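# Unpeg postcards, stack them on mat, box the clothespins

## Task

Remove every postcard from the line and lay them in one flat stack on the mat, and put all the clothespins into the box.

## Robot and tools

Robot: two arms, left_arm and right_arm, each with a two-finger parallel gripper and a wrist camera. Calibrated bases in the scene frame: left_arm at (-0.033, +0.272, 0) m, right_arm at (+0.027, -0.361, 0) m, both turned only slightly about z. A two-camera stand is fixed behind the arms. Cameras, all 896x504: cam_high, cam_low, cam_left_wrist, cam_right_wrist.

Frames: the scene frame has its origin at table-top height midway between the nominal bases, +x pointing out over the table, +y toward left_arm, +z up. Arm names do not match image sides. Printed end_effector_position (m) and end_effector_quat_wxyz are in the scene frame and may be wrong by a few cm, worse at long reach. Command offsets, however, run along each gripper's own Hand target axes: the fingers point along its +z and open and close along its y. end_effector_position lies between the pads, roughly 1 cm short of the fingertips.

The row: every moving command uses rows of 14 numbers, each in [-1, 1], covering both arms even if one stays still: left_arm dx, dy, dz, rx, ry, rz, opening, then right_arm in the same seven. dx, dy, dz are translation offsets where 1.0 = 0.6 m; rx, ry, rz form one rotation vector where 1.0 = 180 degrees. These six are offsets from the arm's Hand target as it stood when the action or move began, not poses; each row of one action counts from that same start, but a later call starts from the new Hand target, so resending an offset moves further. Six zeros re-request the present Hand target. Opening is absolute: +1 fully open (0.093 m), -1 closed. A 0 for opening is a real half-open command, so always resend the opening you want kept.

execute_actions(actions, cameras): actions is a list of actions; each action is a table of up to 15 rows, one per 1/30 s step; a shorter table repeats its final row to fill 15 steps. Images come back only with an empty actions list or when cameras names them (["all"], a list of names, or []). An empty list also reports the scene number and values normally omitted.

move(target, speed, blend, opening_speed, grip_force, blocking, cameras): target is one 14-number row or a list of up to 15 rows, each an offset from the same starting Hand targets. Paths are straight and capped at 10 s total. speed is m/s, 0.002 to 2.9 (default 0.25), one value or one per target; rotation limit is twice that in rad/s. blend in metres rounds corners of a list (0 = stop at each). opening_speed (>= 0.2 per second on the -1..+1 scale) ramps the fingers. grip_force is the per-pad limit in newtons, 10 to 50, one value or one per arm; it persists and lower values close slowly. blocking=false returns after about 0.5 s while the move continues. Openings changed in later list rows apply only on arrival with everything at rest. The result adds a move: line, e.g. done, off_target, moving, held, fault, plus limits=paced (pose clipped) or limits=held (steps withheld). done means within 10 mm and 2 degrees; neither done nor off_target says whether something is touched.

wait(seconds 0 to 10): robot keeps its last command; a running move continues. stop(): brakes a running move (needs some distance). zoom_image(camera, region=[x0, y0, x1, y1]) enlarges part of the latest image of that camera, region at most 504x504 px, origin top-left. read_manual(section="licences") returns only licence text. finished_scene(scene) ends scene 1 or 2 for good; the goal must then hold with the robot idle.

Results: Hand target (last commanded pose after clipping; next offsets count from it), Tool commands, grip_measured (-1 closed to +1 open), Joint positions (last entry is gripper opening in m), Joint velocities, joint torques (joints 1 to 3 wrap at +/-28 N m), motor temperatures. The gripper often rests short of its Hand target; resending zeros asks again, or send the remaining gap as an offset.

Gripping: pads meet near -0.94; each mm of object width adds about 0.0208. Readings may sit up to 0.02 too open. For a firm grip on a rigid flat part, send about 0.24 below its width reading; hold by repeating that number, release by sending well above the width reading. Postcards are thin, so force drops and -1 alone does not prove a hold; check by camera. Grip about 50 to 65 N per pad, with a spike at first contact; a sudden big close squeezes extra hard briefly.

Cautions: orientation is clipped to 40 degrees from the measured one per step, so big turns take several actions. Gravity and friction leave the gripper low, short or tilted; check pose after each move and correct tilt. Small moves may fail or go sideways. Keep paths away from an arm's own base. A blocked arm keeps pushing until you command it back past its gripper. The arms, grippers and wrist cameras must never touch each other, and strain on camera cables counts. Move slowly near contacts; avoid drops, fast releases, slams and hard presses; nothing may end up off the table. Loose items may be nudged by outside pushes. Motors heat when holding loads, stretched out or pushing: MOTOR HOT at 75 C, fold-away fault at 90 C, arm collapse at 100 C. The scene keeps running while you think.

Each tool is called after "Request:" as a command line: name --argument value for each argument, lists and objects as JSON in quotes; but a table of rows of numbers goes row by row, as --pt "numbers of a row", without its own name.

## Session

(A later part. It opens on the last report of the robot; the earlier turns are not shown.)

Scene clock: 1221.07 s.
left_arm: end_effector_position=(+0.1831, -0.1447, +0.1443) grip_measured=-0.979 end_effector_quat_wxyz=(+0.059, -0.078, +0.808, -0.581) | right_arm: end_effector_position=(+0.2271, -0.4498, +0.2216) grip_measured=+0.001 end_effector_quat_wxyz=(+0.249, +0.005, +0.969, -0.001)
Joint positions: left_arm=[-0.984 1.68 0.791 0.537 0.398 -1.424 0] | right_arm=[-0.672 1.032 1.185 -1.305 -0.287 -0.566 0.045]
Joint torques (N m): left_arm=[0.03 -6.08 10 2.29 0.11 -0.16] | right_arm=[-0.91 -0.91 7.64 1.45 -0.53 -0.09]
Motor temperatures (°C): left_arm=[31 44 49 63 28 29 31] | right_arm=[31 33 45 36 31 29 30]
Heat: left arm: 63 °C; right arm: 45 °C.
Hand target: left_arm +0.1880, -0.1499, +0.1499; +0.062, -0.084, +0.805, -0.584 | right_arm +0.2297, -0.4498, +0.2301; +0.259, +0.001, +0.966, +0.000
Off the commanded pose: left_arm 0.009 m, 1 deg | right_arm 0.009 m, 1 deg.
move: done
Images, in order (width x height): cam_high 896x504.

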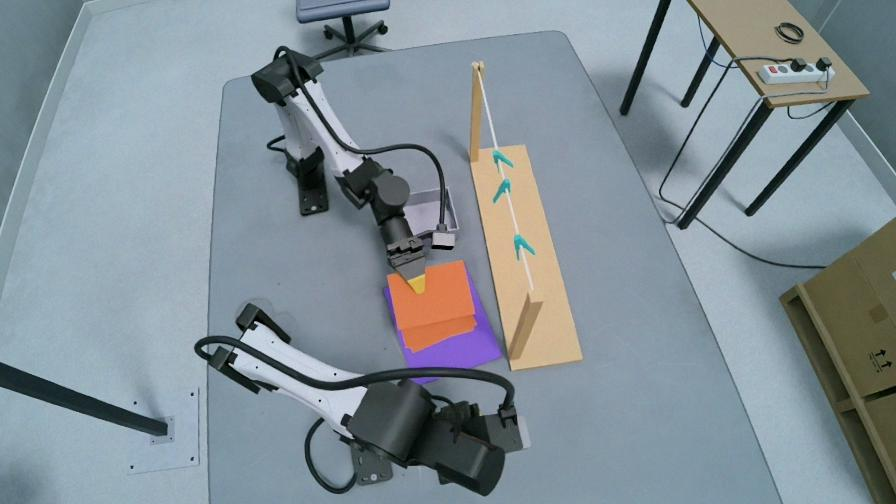

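Request:
move --target '[-0.0239, 0.151, 0.0743, -0.03, 0, 0, -1, 0, 0, 0, 0, 0, 0, 0]' --speed 0.15 --cameras '["cam_high"]'

Request:
zoom_image --camera "cam_high" --region '[360, 230, 540, 400]'

Scene clock: 1245.17 s.
left_arm: end_effector_position=(+0.1961, -0.1562, +0.0442) grip_measured=-0.979 end_effector_quat_wxyz=(+0.040, -0.094, +0.837, -0.538) | right_arm: end_effector_position=(+0.2271, -0.4498, +0.2216) grip_measured=+0.001 end_effector_quat_wxyz=(+0.249, +0.005, +0.969, -0.001)
Joint positions: left_arm=[-0.976 2.002 0.812 0.719 0.397 -1.413 0] | right_arm=[-0.672 1.032 1.185 -1.305 -0.287 -0.566 0.045]
Joint torques (N m): left_arm=[0.65 -7.3 7.8 2.43 0.1 0.21] | right_arm=[-0.91 -0.91 7.64 1.45 -0.53 -0.09]
Motor temperatures (°C): left_arm=[31 43 52 61 28 29 31] | right_arm=[31 33 45 36 31 29 30]
Heat: left arm: 61 °C; right arm: 45 °C.
Hand target: left_arm +0.2050, -0.1609, +0.0499; +0.058, -0.087, +0.831, -0.546 | right_arm +0.2297, -0.4498, +0.2301; +0.259, +0.001, +0.966, +0.000
Off the commanded pose: left_arm 0.012 m, 2 deg | right_arm 0.009 m, 1 deg.
move: off_target (left_arm)
Images, in order (width x height): cam_high 896x504.

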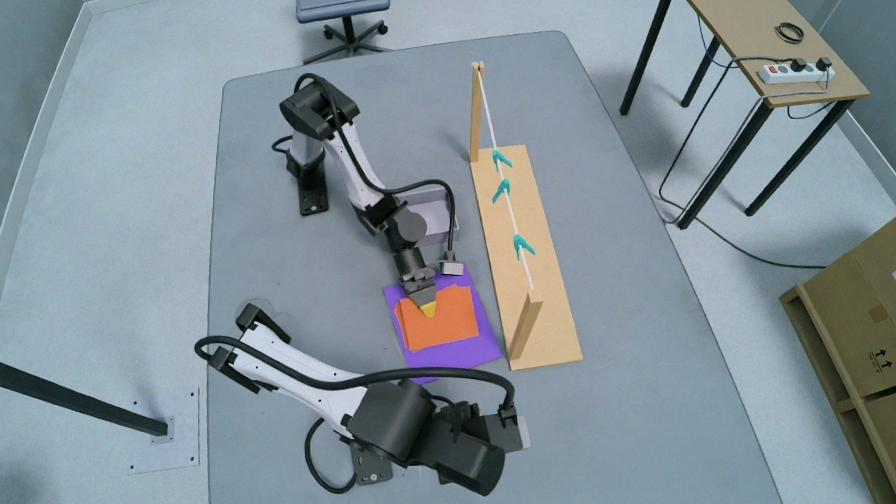

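Scaled by 2.800.

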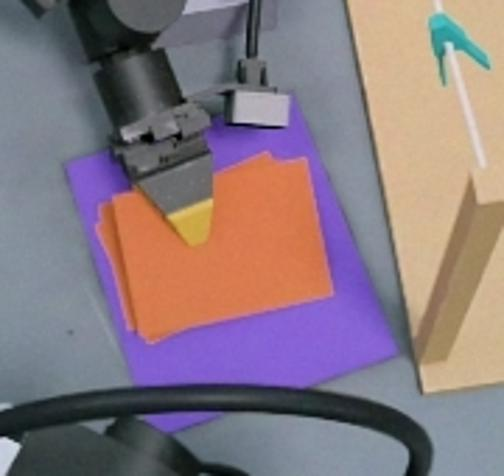

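Request:
move --target '[-0.0075, 0.023, 0.006, 0, 0, 0, -1, 0, 0, 0, 0, 0, 0, 0]' --speed 0.08 --cameras '["cam_high"]'

Request:
zoom_image --camera "cam_high" --region '[360, 230, 540, 400]'

Scene clock: 1253.60 s.
left_arm: end_effector_position=(+0.2033, -0.1554, +0.0347) grip_measured=-0.979 end_effector_quat_wxyz=(+0.048, -0.094, +0.833, -0.542) | right_arm: end_effector_position=(+0.2271, -0.4498, +0.2216) grip_measured=+0.001 end_effector_quat_wxyz=(+0.249, +0.005, +0.969, -0.001)
Joint positions: left_arm=[-0.963 2.049 0.812 0.78 0.398 -1.406 0] | right_arm=[-0.672 1.032 1.185 -1.305 -0.287 -0.566 0.045]
Joint torques (N m): left_arm=[0.95 -7.19 7.43 2.38 0.14 0.23] | right_arm=[-0.91 -0.92 7.65 1.45 -0.53 -0.09]
Motor temperatures (°C): left_arm=[31 43 52 60 28 29 31] | right_arm=[31 33 45 36 31 29 30]
Heat: left arm: 60 °C; right arm: 45 °C.
Hand target: left_arm +0.2089, -0.1579, +0.0357; +0.058, -0.087, +0.831, -0.546 | right_arm +0.2297, -0.4498, +0.2301; +0.259, +0.001, +0.966, +0.000
Off the commanded pose: left_arm 0.006 m, 1 deg | right_arm 0.009 m, 1 deg.
move: done
Images, in order (width x height): cam_high 896x504.

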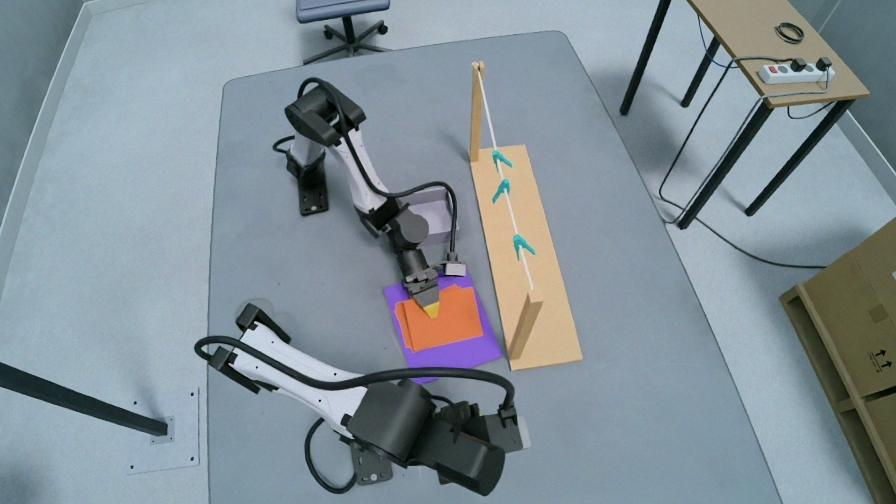

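Scaled by 2.800.

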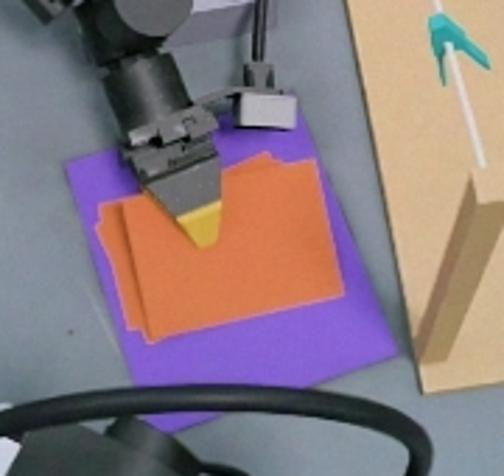

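Request:
move --target '[0.0123, 0.005, -0.004, 0, 0, 0, -1, 0, 0, 0, 0, 0, 0, 0]' --speed 0.08

Request:
move --target '[0, 0, 0, 0, 0, 0, -0.5, 0, 0, 0, 0, 0, 0, 0]' --opening_speed 0.6

Request:
move --target '[0, 0.0, -0.15, 0, 0, 0, -0.5, 0, 0, 0, 0, 0, 0, 0]' --speed 0.3 --cameras '["cam_left_wrist", "cam_low", "cam_high"]'

Request:
zoom_image --camera "cam_high" --region '[360, 230, 540, 400]'

Scene clock: 1263.73 s.
left_arm: end_effector_position=(+0.2028, -0.1575, +0.0380) grip_measured=-0.979 end_effector_quat_wxyz=(+0.051, -0.090, +0.830, -0.548) | right_arm: end_effector_position=(+0.2271, -0.4498, +0.2216) grip_measured=+0.001 end_effector_quat_wxyz=(+0.249, +0.005, +0.969, -0.001)
Joint positions: left_arm=[-0.967 2.049 0.812 0.797 0.398 -1.406 0] | right_arm=[-0.672 1.032 1.185 -1.305 -0.287 -0.566 0.045]
Joint torques (N m): left_arm=[-0.02 -8.03 4.88 2.47 0.11 0.16] | right_arm=[-0.91 -0.92 7.65 1.45 -0.53 -0.09]
Motor temperatures (°C): left_arm=[31 44 53 61 28 29 31] | right_arm=[31 33 45 36 31 29 30]
Heat: left arm: 61 °C; right arm: 45 °C.
Hand target: left_arm +0.2010, -0.1561, +0.0339; +0.058, -0.087, +0.831, -0.546 | right_arm +0.2297, -0.4498, +0.2301; +0.259, +0.001, +0.966, +0.000
Off the commanded pose: left_arm 0.005 m, 1 deg | right_arm 0.009 m, 1 deg.
move: done

Scene clock: 1264.77 s.
left_arm: end_effector_position=(+0.2028, -0.1575, +0.0381) grip_measured=-0.502 end_effector_quat_wxyz=(+0.051, -0.090, +0.830, -0.548) | right_arm: end_effector_position=(+0.2271, -0.4498, +0.2216) grip_measured=+0.001 end_effector_quat_wxyz=(+0.249, +0.005, +0.969, -0.001)
Joint positions: left_arm=[-0.967 2.049 0.812 0.797 0.398 -1.406 0.021] | right_arm=[-0.672 1.032 1.185 -1.305 -0.287 -0.566 0.045]
Joint torques (N m): left_arm=[0.01 -7.86 4.53 2.4 0.07 0.12] | right_arm=[-0.91 -0.92 7.64 1.45 -0.53 -0.09]
Motor temperatures (°C): left_arm=[31 44 52 62 28 29 31] | right_arm=[31 33 45 36 31 29 30]
Heat: left arm: 62 °C; right arm: 45 °C.
Hand target: left_arm +0.2010, -0.1561, +0.0339; +0.058, -0.087, +0.831, -0.546 | right_arm +0.2297, -0.4498, +0.2301; +0.259, +0.001, +0.966, +0.000
Off the commanded pose: left_arm 0.005 m, 1 deg | right_arm 0.009 m, 1 deg.
move: done

Scene clock: 1266.00 s.
left_arm: end_effector_position=(+0.1856, -0.0776, +0.0669) grip_measured=-0.502 end_effector_quat_wxyz=(+0.053, -0.097, +0.831, -0.545) | right_arm: end_effector_position=(+0.2271, -0.4498, +0.2216) grip_measured=+0.001 end_effector_quat_wxyz=(+0.249, +0.005, +0.969, -0.001)
Joint positions: left_arm=[-0.849 1.728 0.531 0.724 0.491 -1.353 0.021] | right_arm=[-0.672 1.032 1.185 -1.305 -0.287 -0.566 0.045]
Joint torques (N m): left_arm=[0.55 -7.68 5.23 2.17 0.28 0.31] | right_arm=[-0.91 -0.91 7.64 1.45 -0.53 -0.09]
Motor temperatures (°C): left_arm=[31 44 52 61 28 29 31] | right_arm=[31 33 45 36 31 29 30]
Heat: left arm: 61 °C; right arm: 45 °C.
Hand target: left_arm +0.1839, -0.0753, +0.0699; +0.058, -0.087, +0.831, -0.546 | right_arm +0.2297, -0.4498, +0.2301; +0.259, +0.001, +0.966, +0.000
Off the commanded pose: left_arm 0.004 m, 1 deg | right_arm 0.009 m, 1 deg.
move: done
Images, in order (width x height): cam_high 896x504, cam_low 896x504, cam_left_wrist 896x504.

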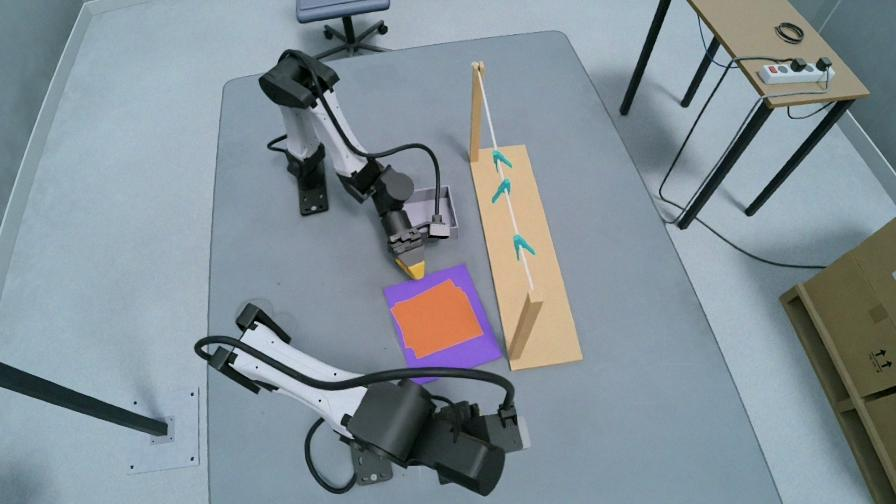

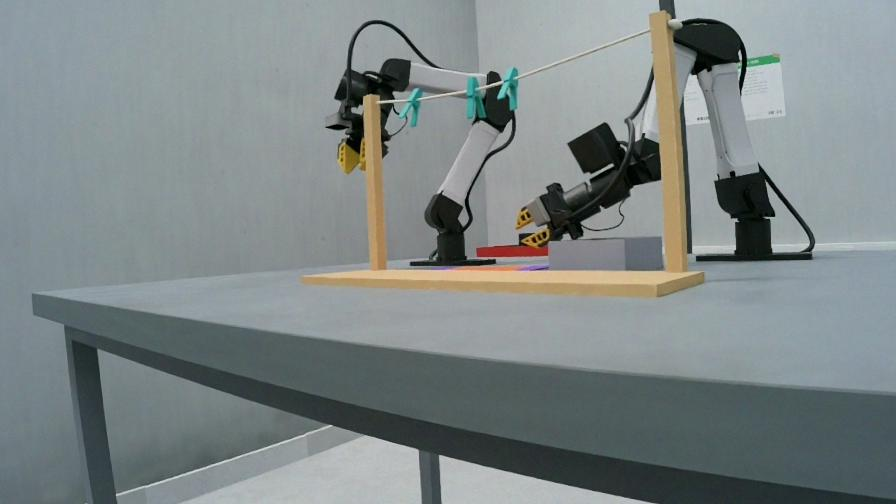

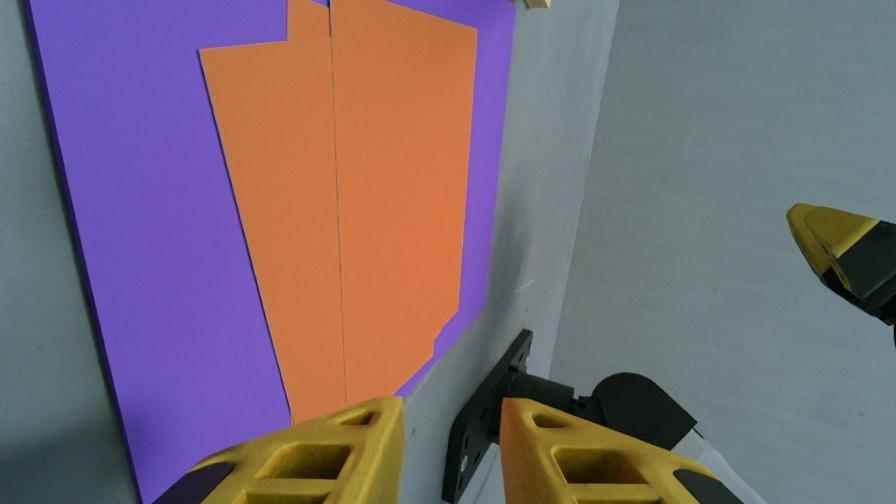

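Scaled by 2.800.

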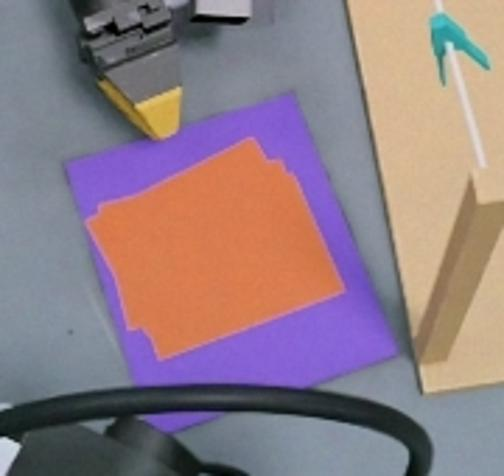

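Request:
move --pt "-0.0017 -0.1547 -0.0205 -0.1328 0.1707 0.5027 -0.5 0.029 -0.1 -0.0167 0 0 0 0" --pt "0.0057 -0.1873 0.307 -0.1328 0.1707 0.5027 1 0.029 -0.1 -0.0167 0 0 0 0" --speed 0.3 --blend '[0.02, 0]' --cameras '["cam_left_wrist", "cam_high"]'

Scene clock: 1373.63 s.
left_arm: end_effector_position=(+0.2213, -0.2838, +0.0993) grip_measured=+1.000 end_effector_quat_wxyz=(+0.203, +0.646, +0.712, -0.186) | right_arm: end_effector_position=(+0.2067, -0.5086, +0.2219) grip_measured=+0.001 end_effector_quat_wxyz=(+0.248, +0.005, +0.969, +0.001)
Joint positions: left_arm=[-1.117 2.591 2.569 -1.027 0.205 0.334 0.093] | right_arm=[-1.016 1.173 1.27 -1.372 -0.411 -0.909 0.045]
Joint torques (N m): left_arm=[0.46 -11.74 10.59 1.46 0.16 -0.2] | right_arm=[-0.91 -1.78 7.51 1.13 -0.65 -0.11]
Motor temperatures (°C): left_arm=[31 47 49 56 29 29 31] | right_arm=[31 33 45 36 31 29 30]
Heat: left arm: 56 °C; right arm: 45 °C.
Hand target: left_arm +0.2249, -0.2851, +0.0995; +0.205, +0.640, +0.717, -0.184 | right_arm +0.2096, -0.5098, +0.2301; +0.259, +0.001, +0.966, +0.000
Off the commanded pose: left_arm 0.004 m, 1 deg | right_arm 0.009 m, 1 deg.
move: done
Images, in order (width x height): cam_high 896x504, cam_left_wrist 896x504.

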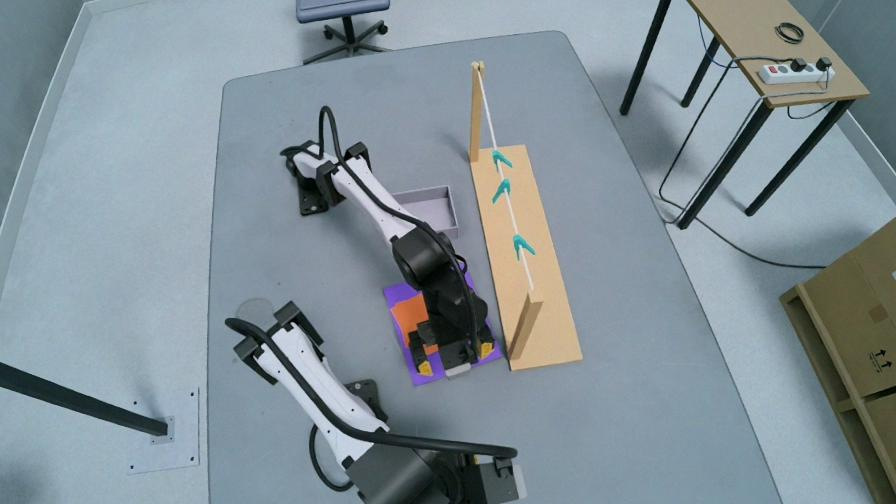

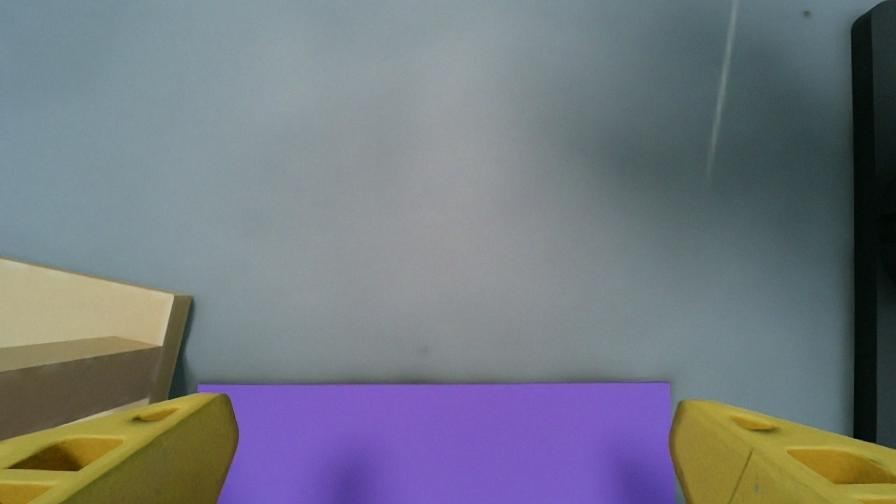

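Request:
move --pt "0.0665 -0.001 0.038 0 0 0 1 0 0 0 0 0 0 0" --pt "0.1337 -0.0005 0.137 0 0 0 1 0 0 0 0 0 0 0" --speed '[0.15, 0.06]' --blend '[0.01, 0]' --cameras '["cam_left_wrist", "cam_high", "cam_low"]'

Scene clock: 1419.70 s.
left_arm: end_effector_position=(+0.2209, -0.2785, +0.0151) grip_measured=+1.000 end_effector_quat_wxyz=(+0.233, +0.641, +0.700, -0.212) | right_arm: end_effector_position=(+0.2067, -0.5086, +0.2219) grip_measured=+0.001 end_effector_quat_wxyz=(+0.248, +0.005, +0.969, +0.001)
Joint positions: left_arm=[-1.104 2.474 1.969 -0.466 0.24 0.337 0.093] | right_arm=[-1.016 1.173 1.27 -1.372 -0.411 -0.909 0.045]
Joint torques (N m): left_arm=[0.83 -11.47 5.11 1.38 -0.07 -0.03] | right_arm=[-0.91 -1.78 7.51 1.12 -0.66 -0.11]
Motor temperatures (°C): left_arm=[31 55 54 51 28 29 31] | right_arm=[31 33 43 35 31 29 30]
Heat: left arm: 55 °C; right arm: 43 °C.
Hand target: left_arm +0.2217, -0.2607, -0.0126; +0.205, +0.640, +0.717, -0.184 | right_arm +0.2096, -0.5098, +0.2301; +0.259, +0.001, +0.966, +0.000
Off the commanded pose: left_arm 0.033 m, 5 deg | right_arm 0.009 m, 1 deg.
move: off_target (left_arm)
Images, in order (width x height): cam_high 896x504, cam_low 896x504, cam_left_wrist 896x504.

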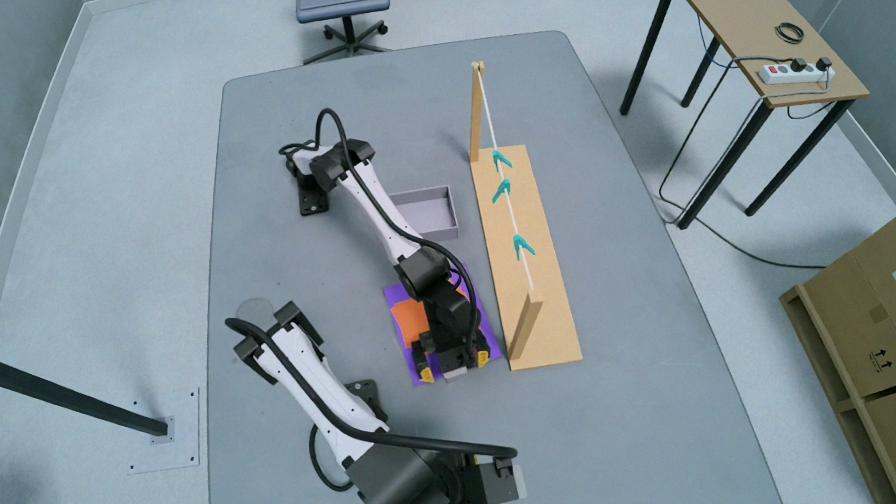

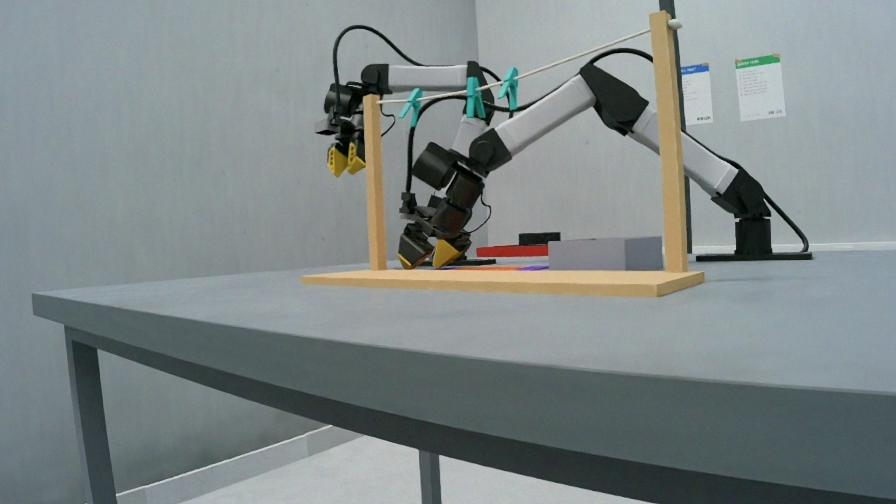

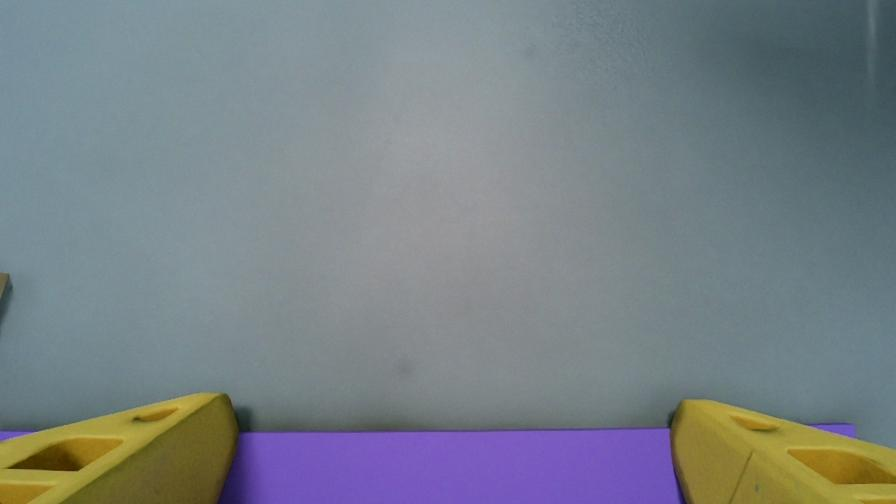

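Request:
move --target '[-0.023, 0, -0.037, 0, 0, 0, 1, 0, 0, 0, 0, 0, 0, 0]' --speed 0.1 --cameras '["cam_left_wrist"]'

Scene clock: 1431.17 s.
left_arm: end_effector_position=(+0.2204, -0.2761, +0.0158) grip_measured=+1.000 end_effector_quat_wxyz=(+0.228, +0.641, +0.703, -0.208) | right_arm: end_effector_position=(+0.2067, -0.5086, +0.2219) grip_measured=+0.001 end_effector_quat_wxyz=(+0.248, +0.005, +0.969, +0.001)
Joint positions: left_arm=[-1.104 2.472 1.976 -0.489 0.236 0.336 0.093] | right_arm=[-1.016 1.173 1.27 -1.372 -0.411 -0.909 0.045]
Joint torques (N m): left_arm=[0.72 -13.82 8.29 0.81 -0.07 0] | right_arm=[-0.91 -1.78 7.51 1.13 -0.65 -0.11]
Motor temperatures (°C): left_arm=[31 57 53 50 29 29 31] | right_arm=[31 33 43 35 31 29 30]
Heat: left arm: 57 °C; right arm: 43 °C.
Hand target: left_arm +0.2218, -0.2607, +0.0136; +0.205, +0.640, +0.717, -0.184 | right_arm +0.2096, -0.5098, +0.2301; +0.259, +0.001, +0.966, +0.000
Off the commanded pose: left_arm 0.016 m, 4 deg | right_arm 0.009 m, 1 deg.
move: off_target (left_arm)
Images, in order (width x height): cam_left_wrist 896x504.

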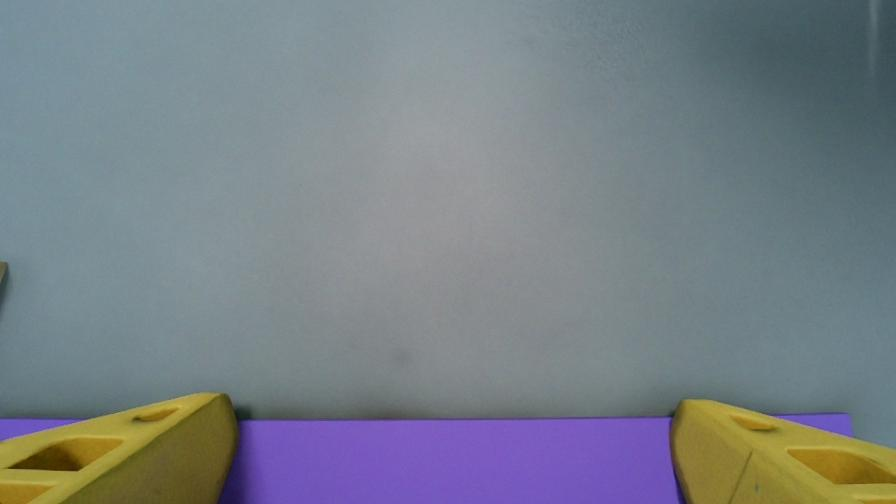

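Request:
move --target '[0.0553, 0.0023, -0.0335, 0, 0, 0, 1, 0, 0, 0, 0, 0, 0, 0]' --speed 0.06 --cameras '["cam_left_wrist", "cam_high"]'

Scene clock: 1440.20 s.
left_arm: end_effector_position=(+0.2191, -0.2346, +0.0156) grip_measured=+1.000 end_effector_quat_wxyz=(+0.217, +0.635, +0.714, -0.197) | right_arm: end_effector_position=(+0.2067, -0.5086, +0.2219) grip_measured=+0.001 end_effector_quat_wxyz=(+0.248, +0.005, +0.969, +0.001)
Joint positions: left_arm=[-1.071 2.335 1.747 -0.43 0.233 0.347 0.093] | right_arm=[-1.016 1.173 1.27 -1.372 -0.411 -0.909 0.045]
Joint torques (N m): left_arm=[0.79 -13.34 5.74 1.38 0.14 0.15] | right_arm=[-0.9 -1.78 7.5 1.12 -0.66 -0.11]
Motor temperatures (°C): left_arm=[31 57 52 49 29 29 31] | right_arm=[31 33 43 35 31 29 30]
Heat: left arm: 57 °C; right arm: 43 °C.
Hand target: left_arm +0.2188, -0.2219, +0.0130; +0.205, +0.640, +0.717, -0.184 | right_arm +0.2096, -0.5098, +0.2301; +0.259, +0.001, +0.966, +0.000
Off the commanded pose: left_arm 0.013 m, 2 deg | right_arm 0.009 m, 1 deg.
move: off_target (left_arm)
Images, in order (width x height): cam_high 896x504, cam_left_wrist 896x504.

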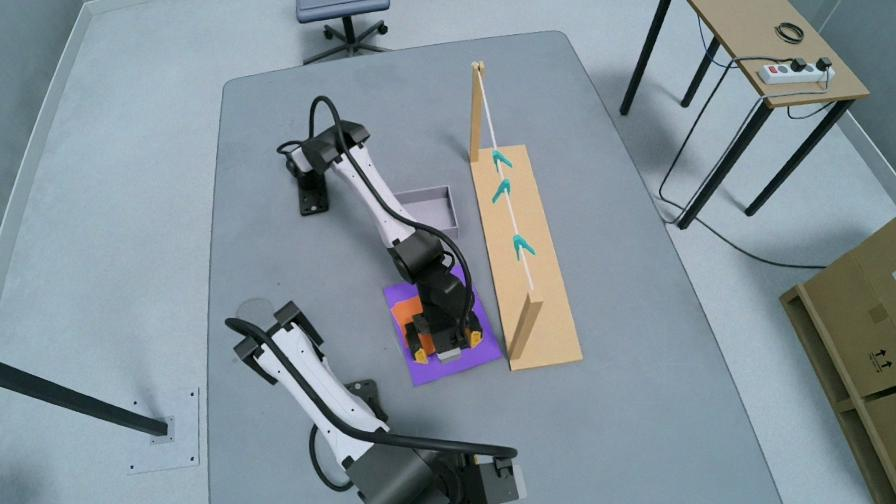

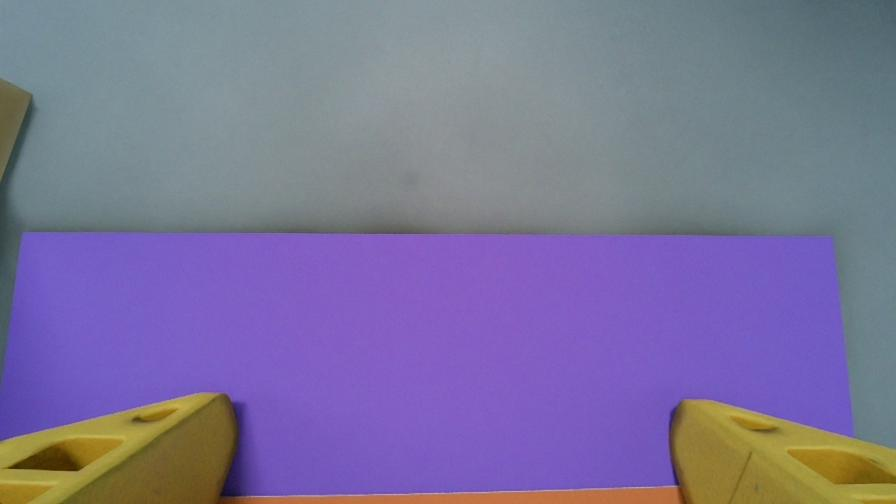

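Request:
move --target '[0.0406, 0.0009, -0.0254, 0, 0, 0, 1, 0, 0, 0, 0, 0, 0, 0]' --speed 0.05 --cameras '["cam_left_wrist", "cam_high"]'

Scene clock: 1449.93 s.
left_arm: end_effector_position=(+0.2177, -0.2054, +0.0154) grip_measured=+1.000 end_effector_quat_wxyz=(+0.217, +0.634, +0.717, -0.195) | right_arm: end_effector_position=(+0.2067, -0.5086, +0.2219) grip_measured=+0.001 end_effector_quat_wxyz=(+0.248, +0.005, +0.969, +0.001)
Joint positions: left_arm=[-1.044 2.241 1.585 -0.369 0.242 0.368 0.093] | right_arm=[-1.016 1.173 1.27 -1.372 -0.411 -0.909 0.045]
Joint torques (N m): left_arm=[0.73 -12.55 5.63 1.3 0.17 0.21] | right_arm=[-0.9 -1.8 7.51 1.12 -0.66 -0.11]
Motor temperatures (°C): left_arm=[31 62 51 49 28 29 31] | right_arm=[31 33 43 35 31 29 30]
Heat: left arm: 62 °C; right arm: 43 °C.
Hand target: left_arm +0.2161, -0.1933, +0.0130; +0.205, +0.640, +0.717, -0.184 | right_arm +0.2096, -0.5098, +0.2301; +0.259, +0.001, +0.966, +0.000
Off the commanded pose: left_arm 0.012 m, 2 deg | right_arm 0.009 m, 1 deg.
move: off_target (left_arm)
Images, in order (width x height): cam_high 896x504, cam_left_wrist 896x504.

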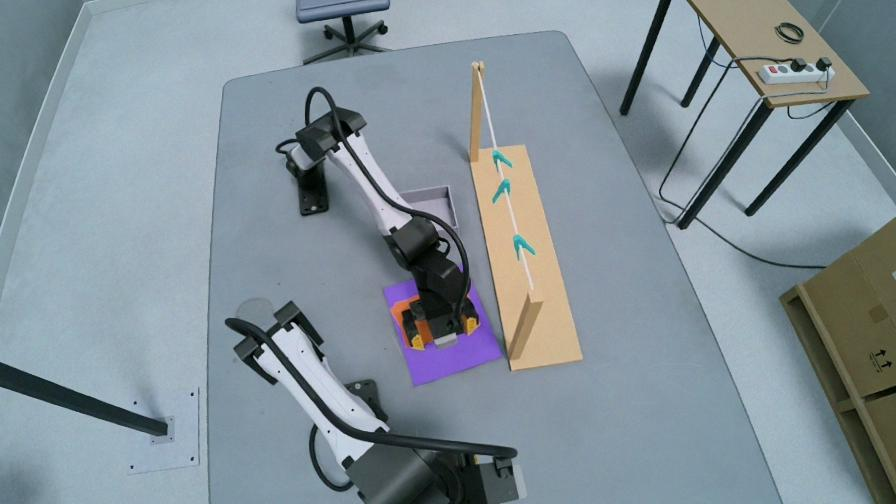

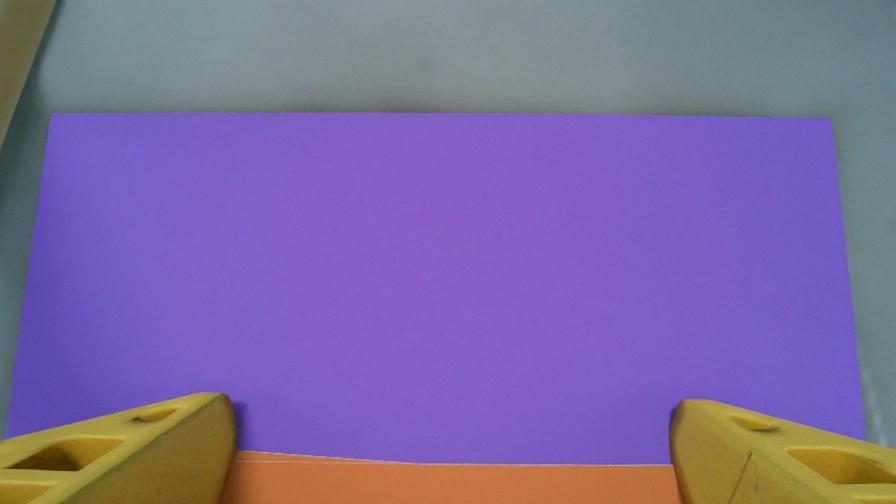

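Request:
move --target '[0.0115, 0.0, -0.0072, 0, 0, 0, 1, 0, 0, 0, 0, 0, 0, 0]' --speed 0.05 --cameras '["cam_left_wrist"]'

Scene clock: 1459.33 s.
left_arm: end_effector_position=(+0.2168, -0.1979, +0.0154) grip_measured=+1.000 end_effector_quat_wxyz=(+0.217, +0.634, +0.716, -0.195) | right_arm: end_effector_position=(+0.2067, -0.5086, +0.2219) grip_measured=+0.001 end_effector_quat_wxyz=(+0.248, +0.005, +0.969, +0.001)
Joint positions: left_arm=[-1.036 2.216 1.542 -0.351 0.246 0.375 0.093] | right_arm=[-1.016 1.173 1.27 -1.372 -0.411 -0.909 0.045]
Joint torques (N m): left_arm=[1.16 -12.33 5.56 1.24 0.28 0.22] | right_arm=[-0.91 -1.78 7.5 1.12 -0.66 -0.11]
Motor temperatures (°C): left_arm=[31 62 50 49 28 29 31] | right_arm=[31 33 43 35 31 29 30]
Heat: left arm: 62 °C; right arm: 43 °C.
Hand target: left_arm +0.2151, -0.1853, +0.0131; +0.205, +0.640, +0.717, -0.184 | right_arm +0.2096, -0.5098, +0.2301; +0.259, +0.001, +0.966, +0.000
Off the commanded pose: left_arm 0.013 m, 2 deg | right_arm 0.009 m, 1 deg.
move: off_target (left_arm)
Images, in order (width x height): cam_left_wrist 896x504.

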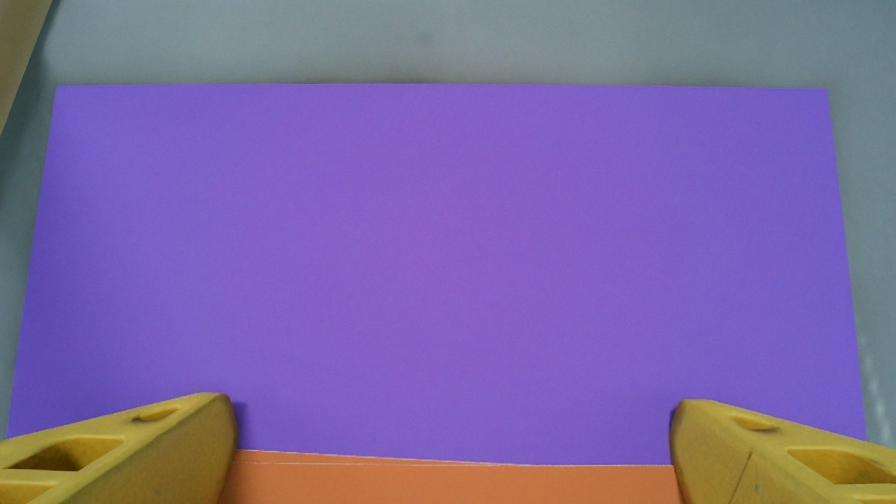

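Request:
move --pt "-0.02 0 0.005 0 0 0 1 0 0 0 0 0 0 0" --pt "-0.1 0 -0.1 0 0 0 1 0 0 0 0 0 0 0" --pt "0.08 -0.12 -0.35 0 0 0 1 0 0 0 0 0 0 0" --speed '[0.05, 0.2, 0.3]' --blend '[0.003, 0.02, 0]' --cameras '["cam_left_wrist", "cam_high"]'

Request:
zoom_image --camera "cam_high" --region '[360, 230, 540, 400]'

Scene clock: 1471.03 s.
left_arm: end_effector_position=(+0.1277, -0.0462, +0.1682) grip_measured=+1.000 end_effector_quat_wxyz=(+0.209, +0.635, +0.721, -0.185) | right_arm: end_effector_position=(+0.2067, -0.5086, +0.2219) grip_measured=+0.001 end_effector_quat_wxyz=(+0.248, +0.005, +0.969, +0.001)
Joint positions: left_arm=[-1.022 1.436 1.194 -0.811 0.239 0.39 0.093] | right_arm=[-1.016 1.173 1.27 -1.372 -0.411 -0.909 0.045]
Joint torques (N m): left_arm=[0.98 -5.31 7.05 1.44 0.36 0.19] | right_arm=[-0.91 -1.8 7.5 1.12 -0.66 -0.11]
Motor temperatures (°C): left_arm=[31 64 50 48 28 29 31] | right_arm=[31 33 43 35 31 29 30]
Heat: left arm: 64 °C; right arm: 43 °C.
Hand target: left_arm +0.1266, -0.0425, +0.1660; +0.205, +0.640, +0.717, -0.184 | right_arm +0.2096, -0.5098, +0.2301; +0.259, +0.001, +0.966, +0.000
Off the commanded pose: left_arm 0.004 m, 1 deg | right_arm 0.009 m, 1 deg.
move: done
Images, in order (width x height): cam_high 896x504, cam_left_wrist 896x504.

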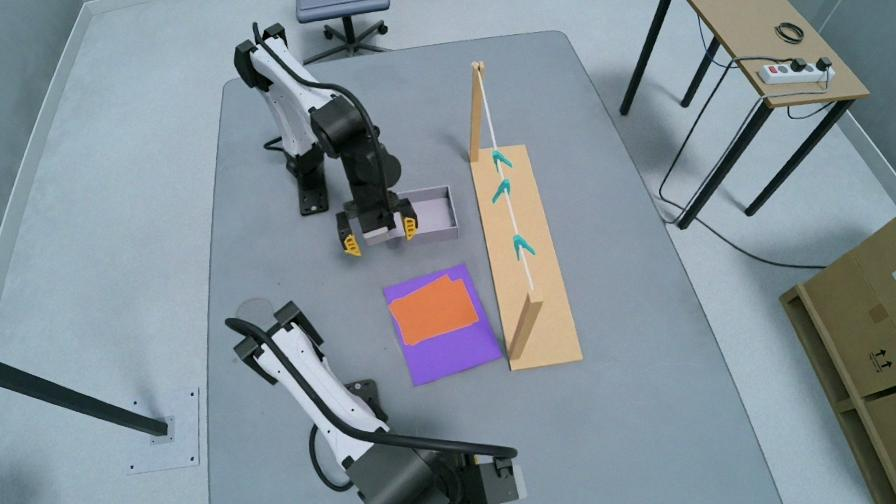

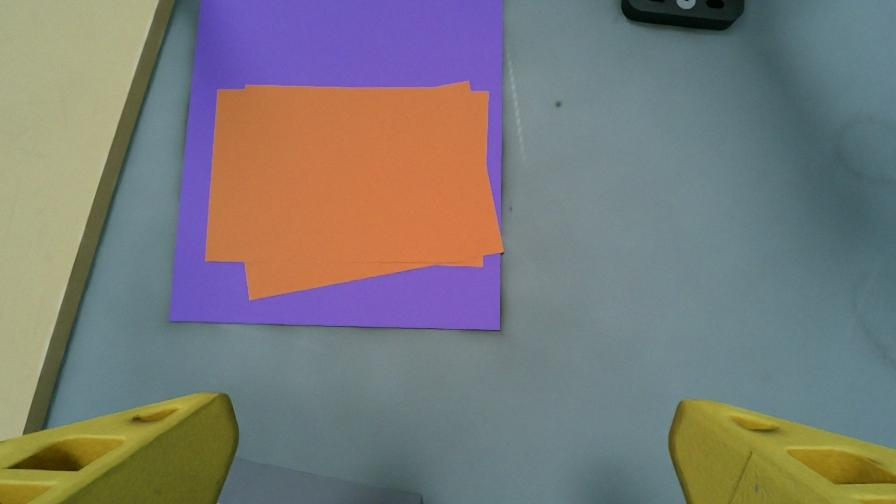

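Scaled by 2.800.

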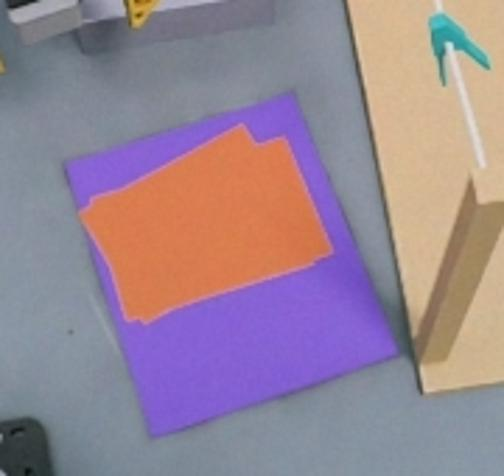

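Request:
move --target '[0.0799, 0.1045, 0.1582, 0.001, 0.2054, 0.0055, 1, 0, 0, 0, 0, 0, 0, 0]' --speed 0.25 --cameras '["cam_left_wrist"]'

Scene clock: 1530.37 s.
left_arm: end_effector_position=(+0.1844, -0.0433, +0.0567) grip_measured=+1.000 end_effector_quat_wxyz=(-0.037, +0.667, +0.744, +0.026) | right_arm: end_effector_position=(+0.2067, -0.5086, +0.2219) grip_measured=+0.001 end_effector_quat_wxyz=(+0.248, +0.005, +0.969, +0.001)
Joint positions: left_arm=[-1.012 2.107 1.698 -1.246 -0.032 0.48 0.093] | right_arm=[-1.016 1.173 1.27 -1.372 -0.411 -0.909 0.045]
Joint torques (N m): left_arm=[0.88 -8.94 9.02 0.2 0.05 0.18] | right_arm=[-0.91 -1.78 7.51 1.12 -0.66 -0.11]
Motor temperatures (°C): left_arm=[31 49 51 47 29 29 30] | right_arm=[31 33 43 34 31 29 30]
Heat: left arm: 51 °C; right arm: 43 °C.
Hand target: left_arm +0.1898, -0.0449, +0.0600; -0.032, +0.672, +0.740, +0.029 | right_arm +0.2096, -0.5098, +0.2301; +0.259, +0.001, +0.966, +0.000
Off the commanded pose: left_arm 0.007 m, 1 deg | right_arm 0.009 m, 1 deg.
move: done
Images, in order (width x height): cam_left_wrist 896x504.

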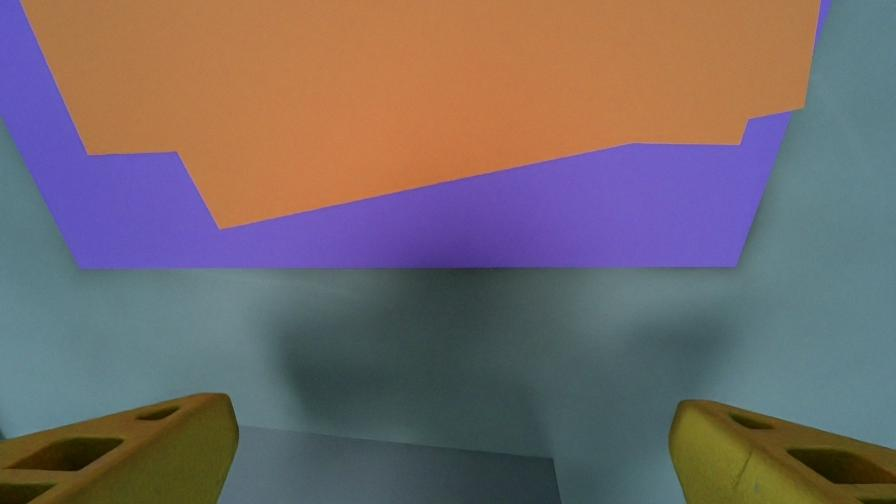

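Request:
move --target '[-0.0082, 0.0144, 0.0779, 0, 0, 0, 1, 0, 0, 0, 0, 0, 0, 0]' --speed 0.08 --cameras '["cam_left_wrist"]'

Scene clock: 1557.00 s.
left_arm: end_effector_position=(+0.1955, -0.0471, +0.0176) grip_measured=+1.000 end_effector_quat_wxyz=(-0.032, +0.667, +0.744, +0.025) | right_arm: end_effector_position=(+0.2067, -0.5086, +0.2219) grip_measured=+0.001 end_effector_quat_wxyz=(+0.248, +0.005, +0.969, +0.001)
Joint positions: left_arm=[-0.995 2.169 1.638 -1.113 -0.034 0.497 0.093] | right_arm=[-1.016 1.173 1.27 -1.372 -0.411 -0.909 0.045]
Joint torques (N m): left_arm=[0.7 -9.18 6.26 0.35 0.07 0.17] | right_arm=[-0.91 -1.8 7.53 1.12 -0.66 -0.11]
Heat: left arm: 53 °C; right arm: 43 °C.
Hand target: left_arm +0.1984, -0.0449, +0.0130; -0.033, +0.672, +0.740, +0.029 | right_arm +0.2096, -0.5098, +0.2301; +0.259, +0.001, +0.966, +0.000
Off the commanded pose: left_arm 0.006 m, 1 deg | right_arm 0.009 m, 1 deg.
move: done
Images, in order (width x height): cam_left_wrist 896x504.

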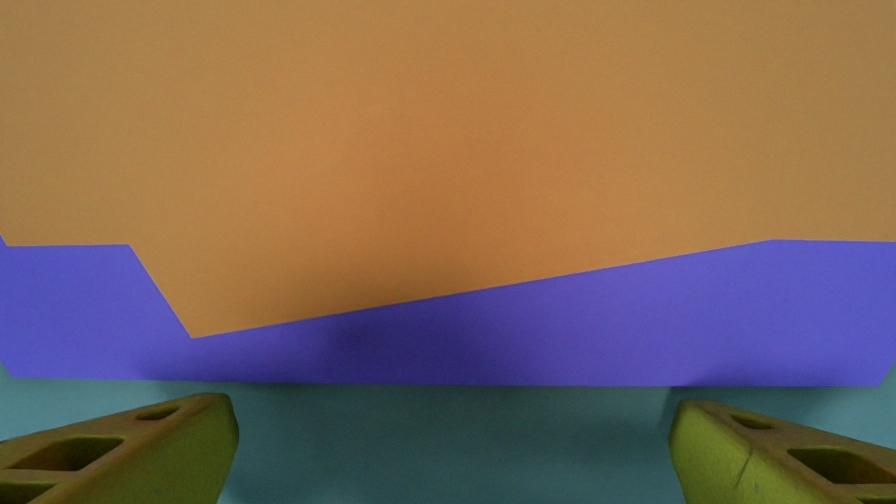

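Request:
move --pt "-0.02 0.0 0.0 0 0 0 1 0 0 0 0 0 0 0" --pt "-0.02 0.0 0.008 0 0 0 1 0 0 0 0 0 0 0" --speed 0.06 --cameras '["cam_left_wrist"]'

Scene clock: 1572.43 s.
left_arm: end_effector_position=(+0.1969, -0.0506, +0.0131) grip_measured=+1.000 end_effector_quat_wxyz=(-0.038, +0.668, +0.743, +0.028) | right_arm: end_effector_position=(+0.2067, -0.5086, +0.2219) grip_measured=+0.001 end_effector_quat_wxyz=(+0.248, +0.005, +0.969, +0.001)
Joint positions: left_arm=[-0.998 2.202 1.671 -1.128 -0.036 0.497 0.093] | right_arm=[-1.016 1.173 1.27 -1.372 -0.411 -0.909 0.045]
Joint torques (N m): left_arm=[-0.08 -8.35 7.51 0.51 0.09 0] | right_arm=[-0.9 -1.78 7.5 1.13 -0.66 -0.11]
Motor temperatures (°C): left_arm=[31 50 52 42 29 29 30] | right_arm=[31 33 43 34 31 29 30]
Heat: left arm: 52 °C; right arm: 43 °C.
Hand target: left_arm +0.1996, -0.0564, +0.0072; -0.033, +0.672, +0.740, +0.029 | right_arm +0.2096, -0.5098, +0.2301; +0.259, +0.001, +0.966, +0.000
Off the commanded pose: left_arm 0.009 m, 1 deg | right_arm 0.009 m, 1 deg.
move: done
Images, in order (width x height): cam_left_wrist 896x504.

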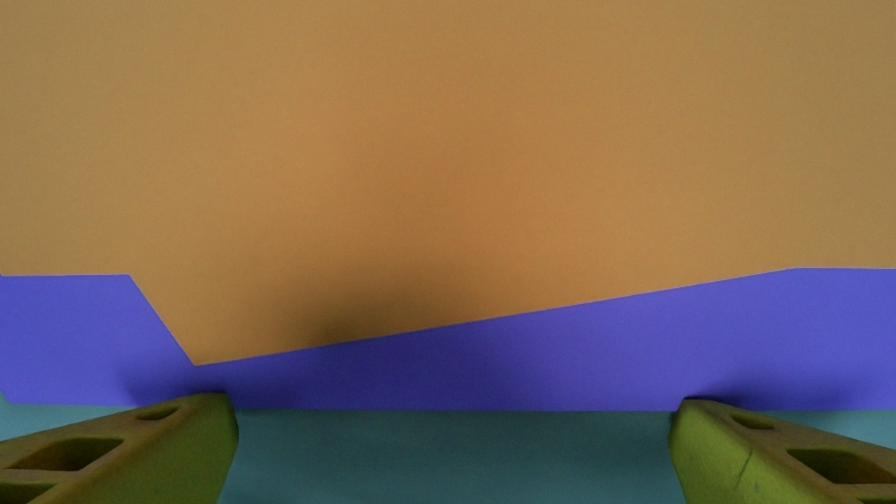

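Request:
move --target '[-0.04, 0.0, -0.003, 0, 0, 0, 1, 0, 0, 0, 0, 0, 0, 0]' --speed 0.05 --cameras '["cam_left_wrist"]'

Scene clock: 1579.50 s.
left_arm: end_effector_position=(+0.1996, -0.0729, +0.0132) grip_measured=+1.000 end_effector_quat_wxyz=(-0.039, +0.677, +0.734, +0.028) | right_arm: end_effector_position=(+0.2067, -0.5086, +0.2219) grip_measured=+0.001 end_effector_quat_wxyz=(+0.248, +0.005, +0.969, +0.001)
Joint positions: left_arm=[-1.023 2.282 1.806 -1.183 -0.036 0.496 0.093] | right_arm=[-1.016 1.173 1.27 -1.372 -0.411 -0.909 0.045]
Joint torques (N m): left_arm=[-0.25 -8.62 8.4 0.37 0.16 -0.29] | right_arm=[-0.91 -1.78 7.5 1.12 -0.66 -0.11]
Heat: left arm: 51 °C; right arm: 43 °C.
Hand target: left_arm +0.2018, -0.0804, +0.0068; -0.033, +0.672, +0.740, +0.029 | right_arm +0.2096, -0.5098, +0.2301; +0.259, +0.001, +0.966, +0.000
Off the commanded pose: left_arm 0.010 m, 1 deg | right_arm 0.009 m, 1 deg.
move: done
Images, in order (width x height): cam_left_wrist 896x504.

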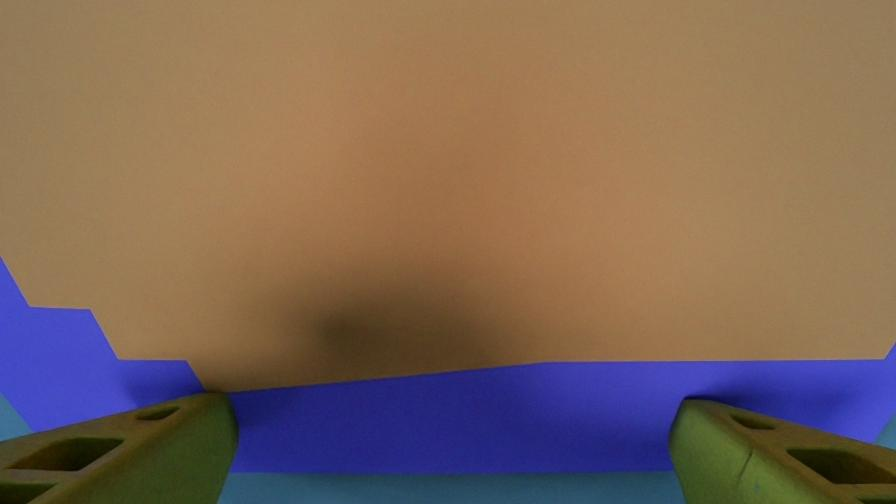

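Request:
move --target '[-0.0125, 0.0, 0.0, 0, 0, 0, 1, 0, 0, 0, 0, 0, 0, 0]' --speed 0.05 --cameras '["cam_left_wrist"]'

Scene clock: 1594.43 s.
left_arm: end_effector_position=(+0.2002, -0.0789, +0.0132) grip_measured=+1.000 end_effector_quat_wxyz=(-0.041, +0.676, +0.735, +0.029) | right_arm: end_effector_position=(+0.2067, -0.5086, +0.2219) grip_measured=+0.001 end_effector_quat_wxyz=(+0.248, +0.005, +0.969, +0.001)
Joint positions: left_arm=[-1.03 2.31 1.853 -1.208 -0.036 0.488 0.093] | right_arm=[-1.016 1.173 1.27 -1.372 -0.411 -0.909 0.045]
Joint torques (N m): left_arm=[-0.29 -8.54 8.23 0.47 0.07 -0.25] | right_arm=[-0.91 -1.8 7.51 1.12 -0.65 -0.11]
Heat: left arm: 52 °C; right arm: 43 °C.
Hand target: left_arm +0.2025, -0.0878, +0.0062; -0.032, +0.672, +0.740, +0.029 | right_arm +0.2096, -0.5098, +0.2301; +0.259, +0.001, +0.966, +0.000
Off the commanded pose: left_arm 0.012 m, 1 deg | right_arm 0.009 m, 1 deg.
move: off_target (left_arm)
Images, in order (width x height): cam_left_wrist 896x504.

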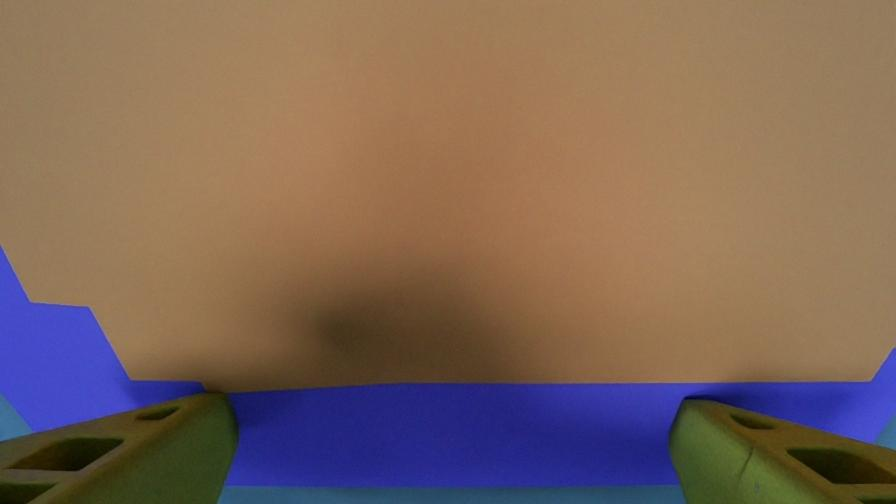

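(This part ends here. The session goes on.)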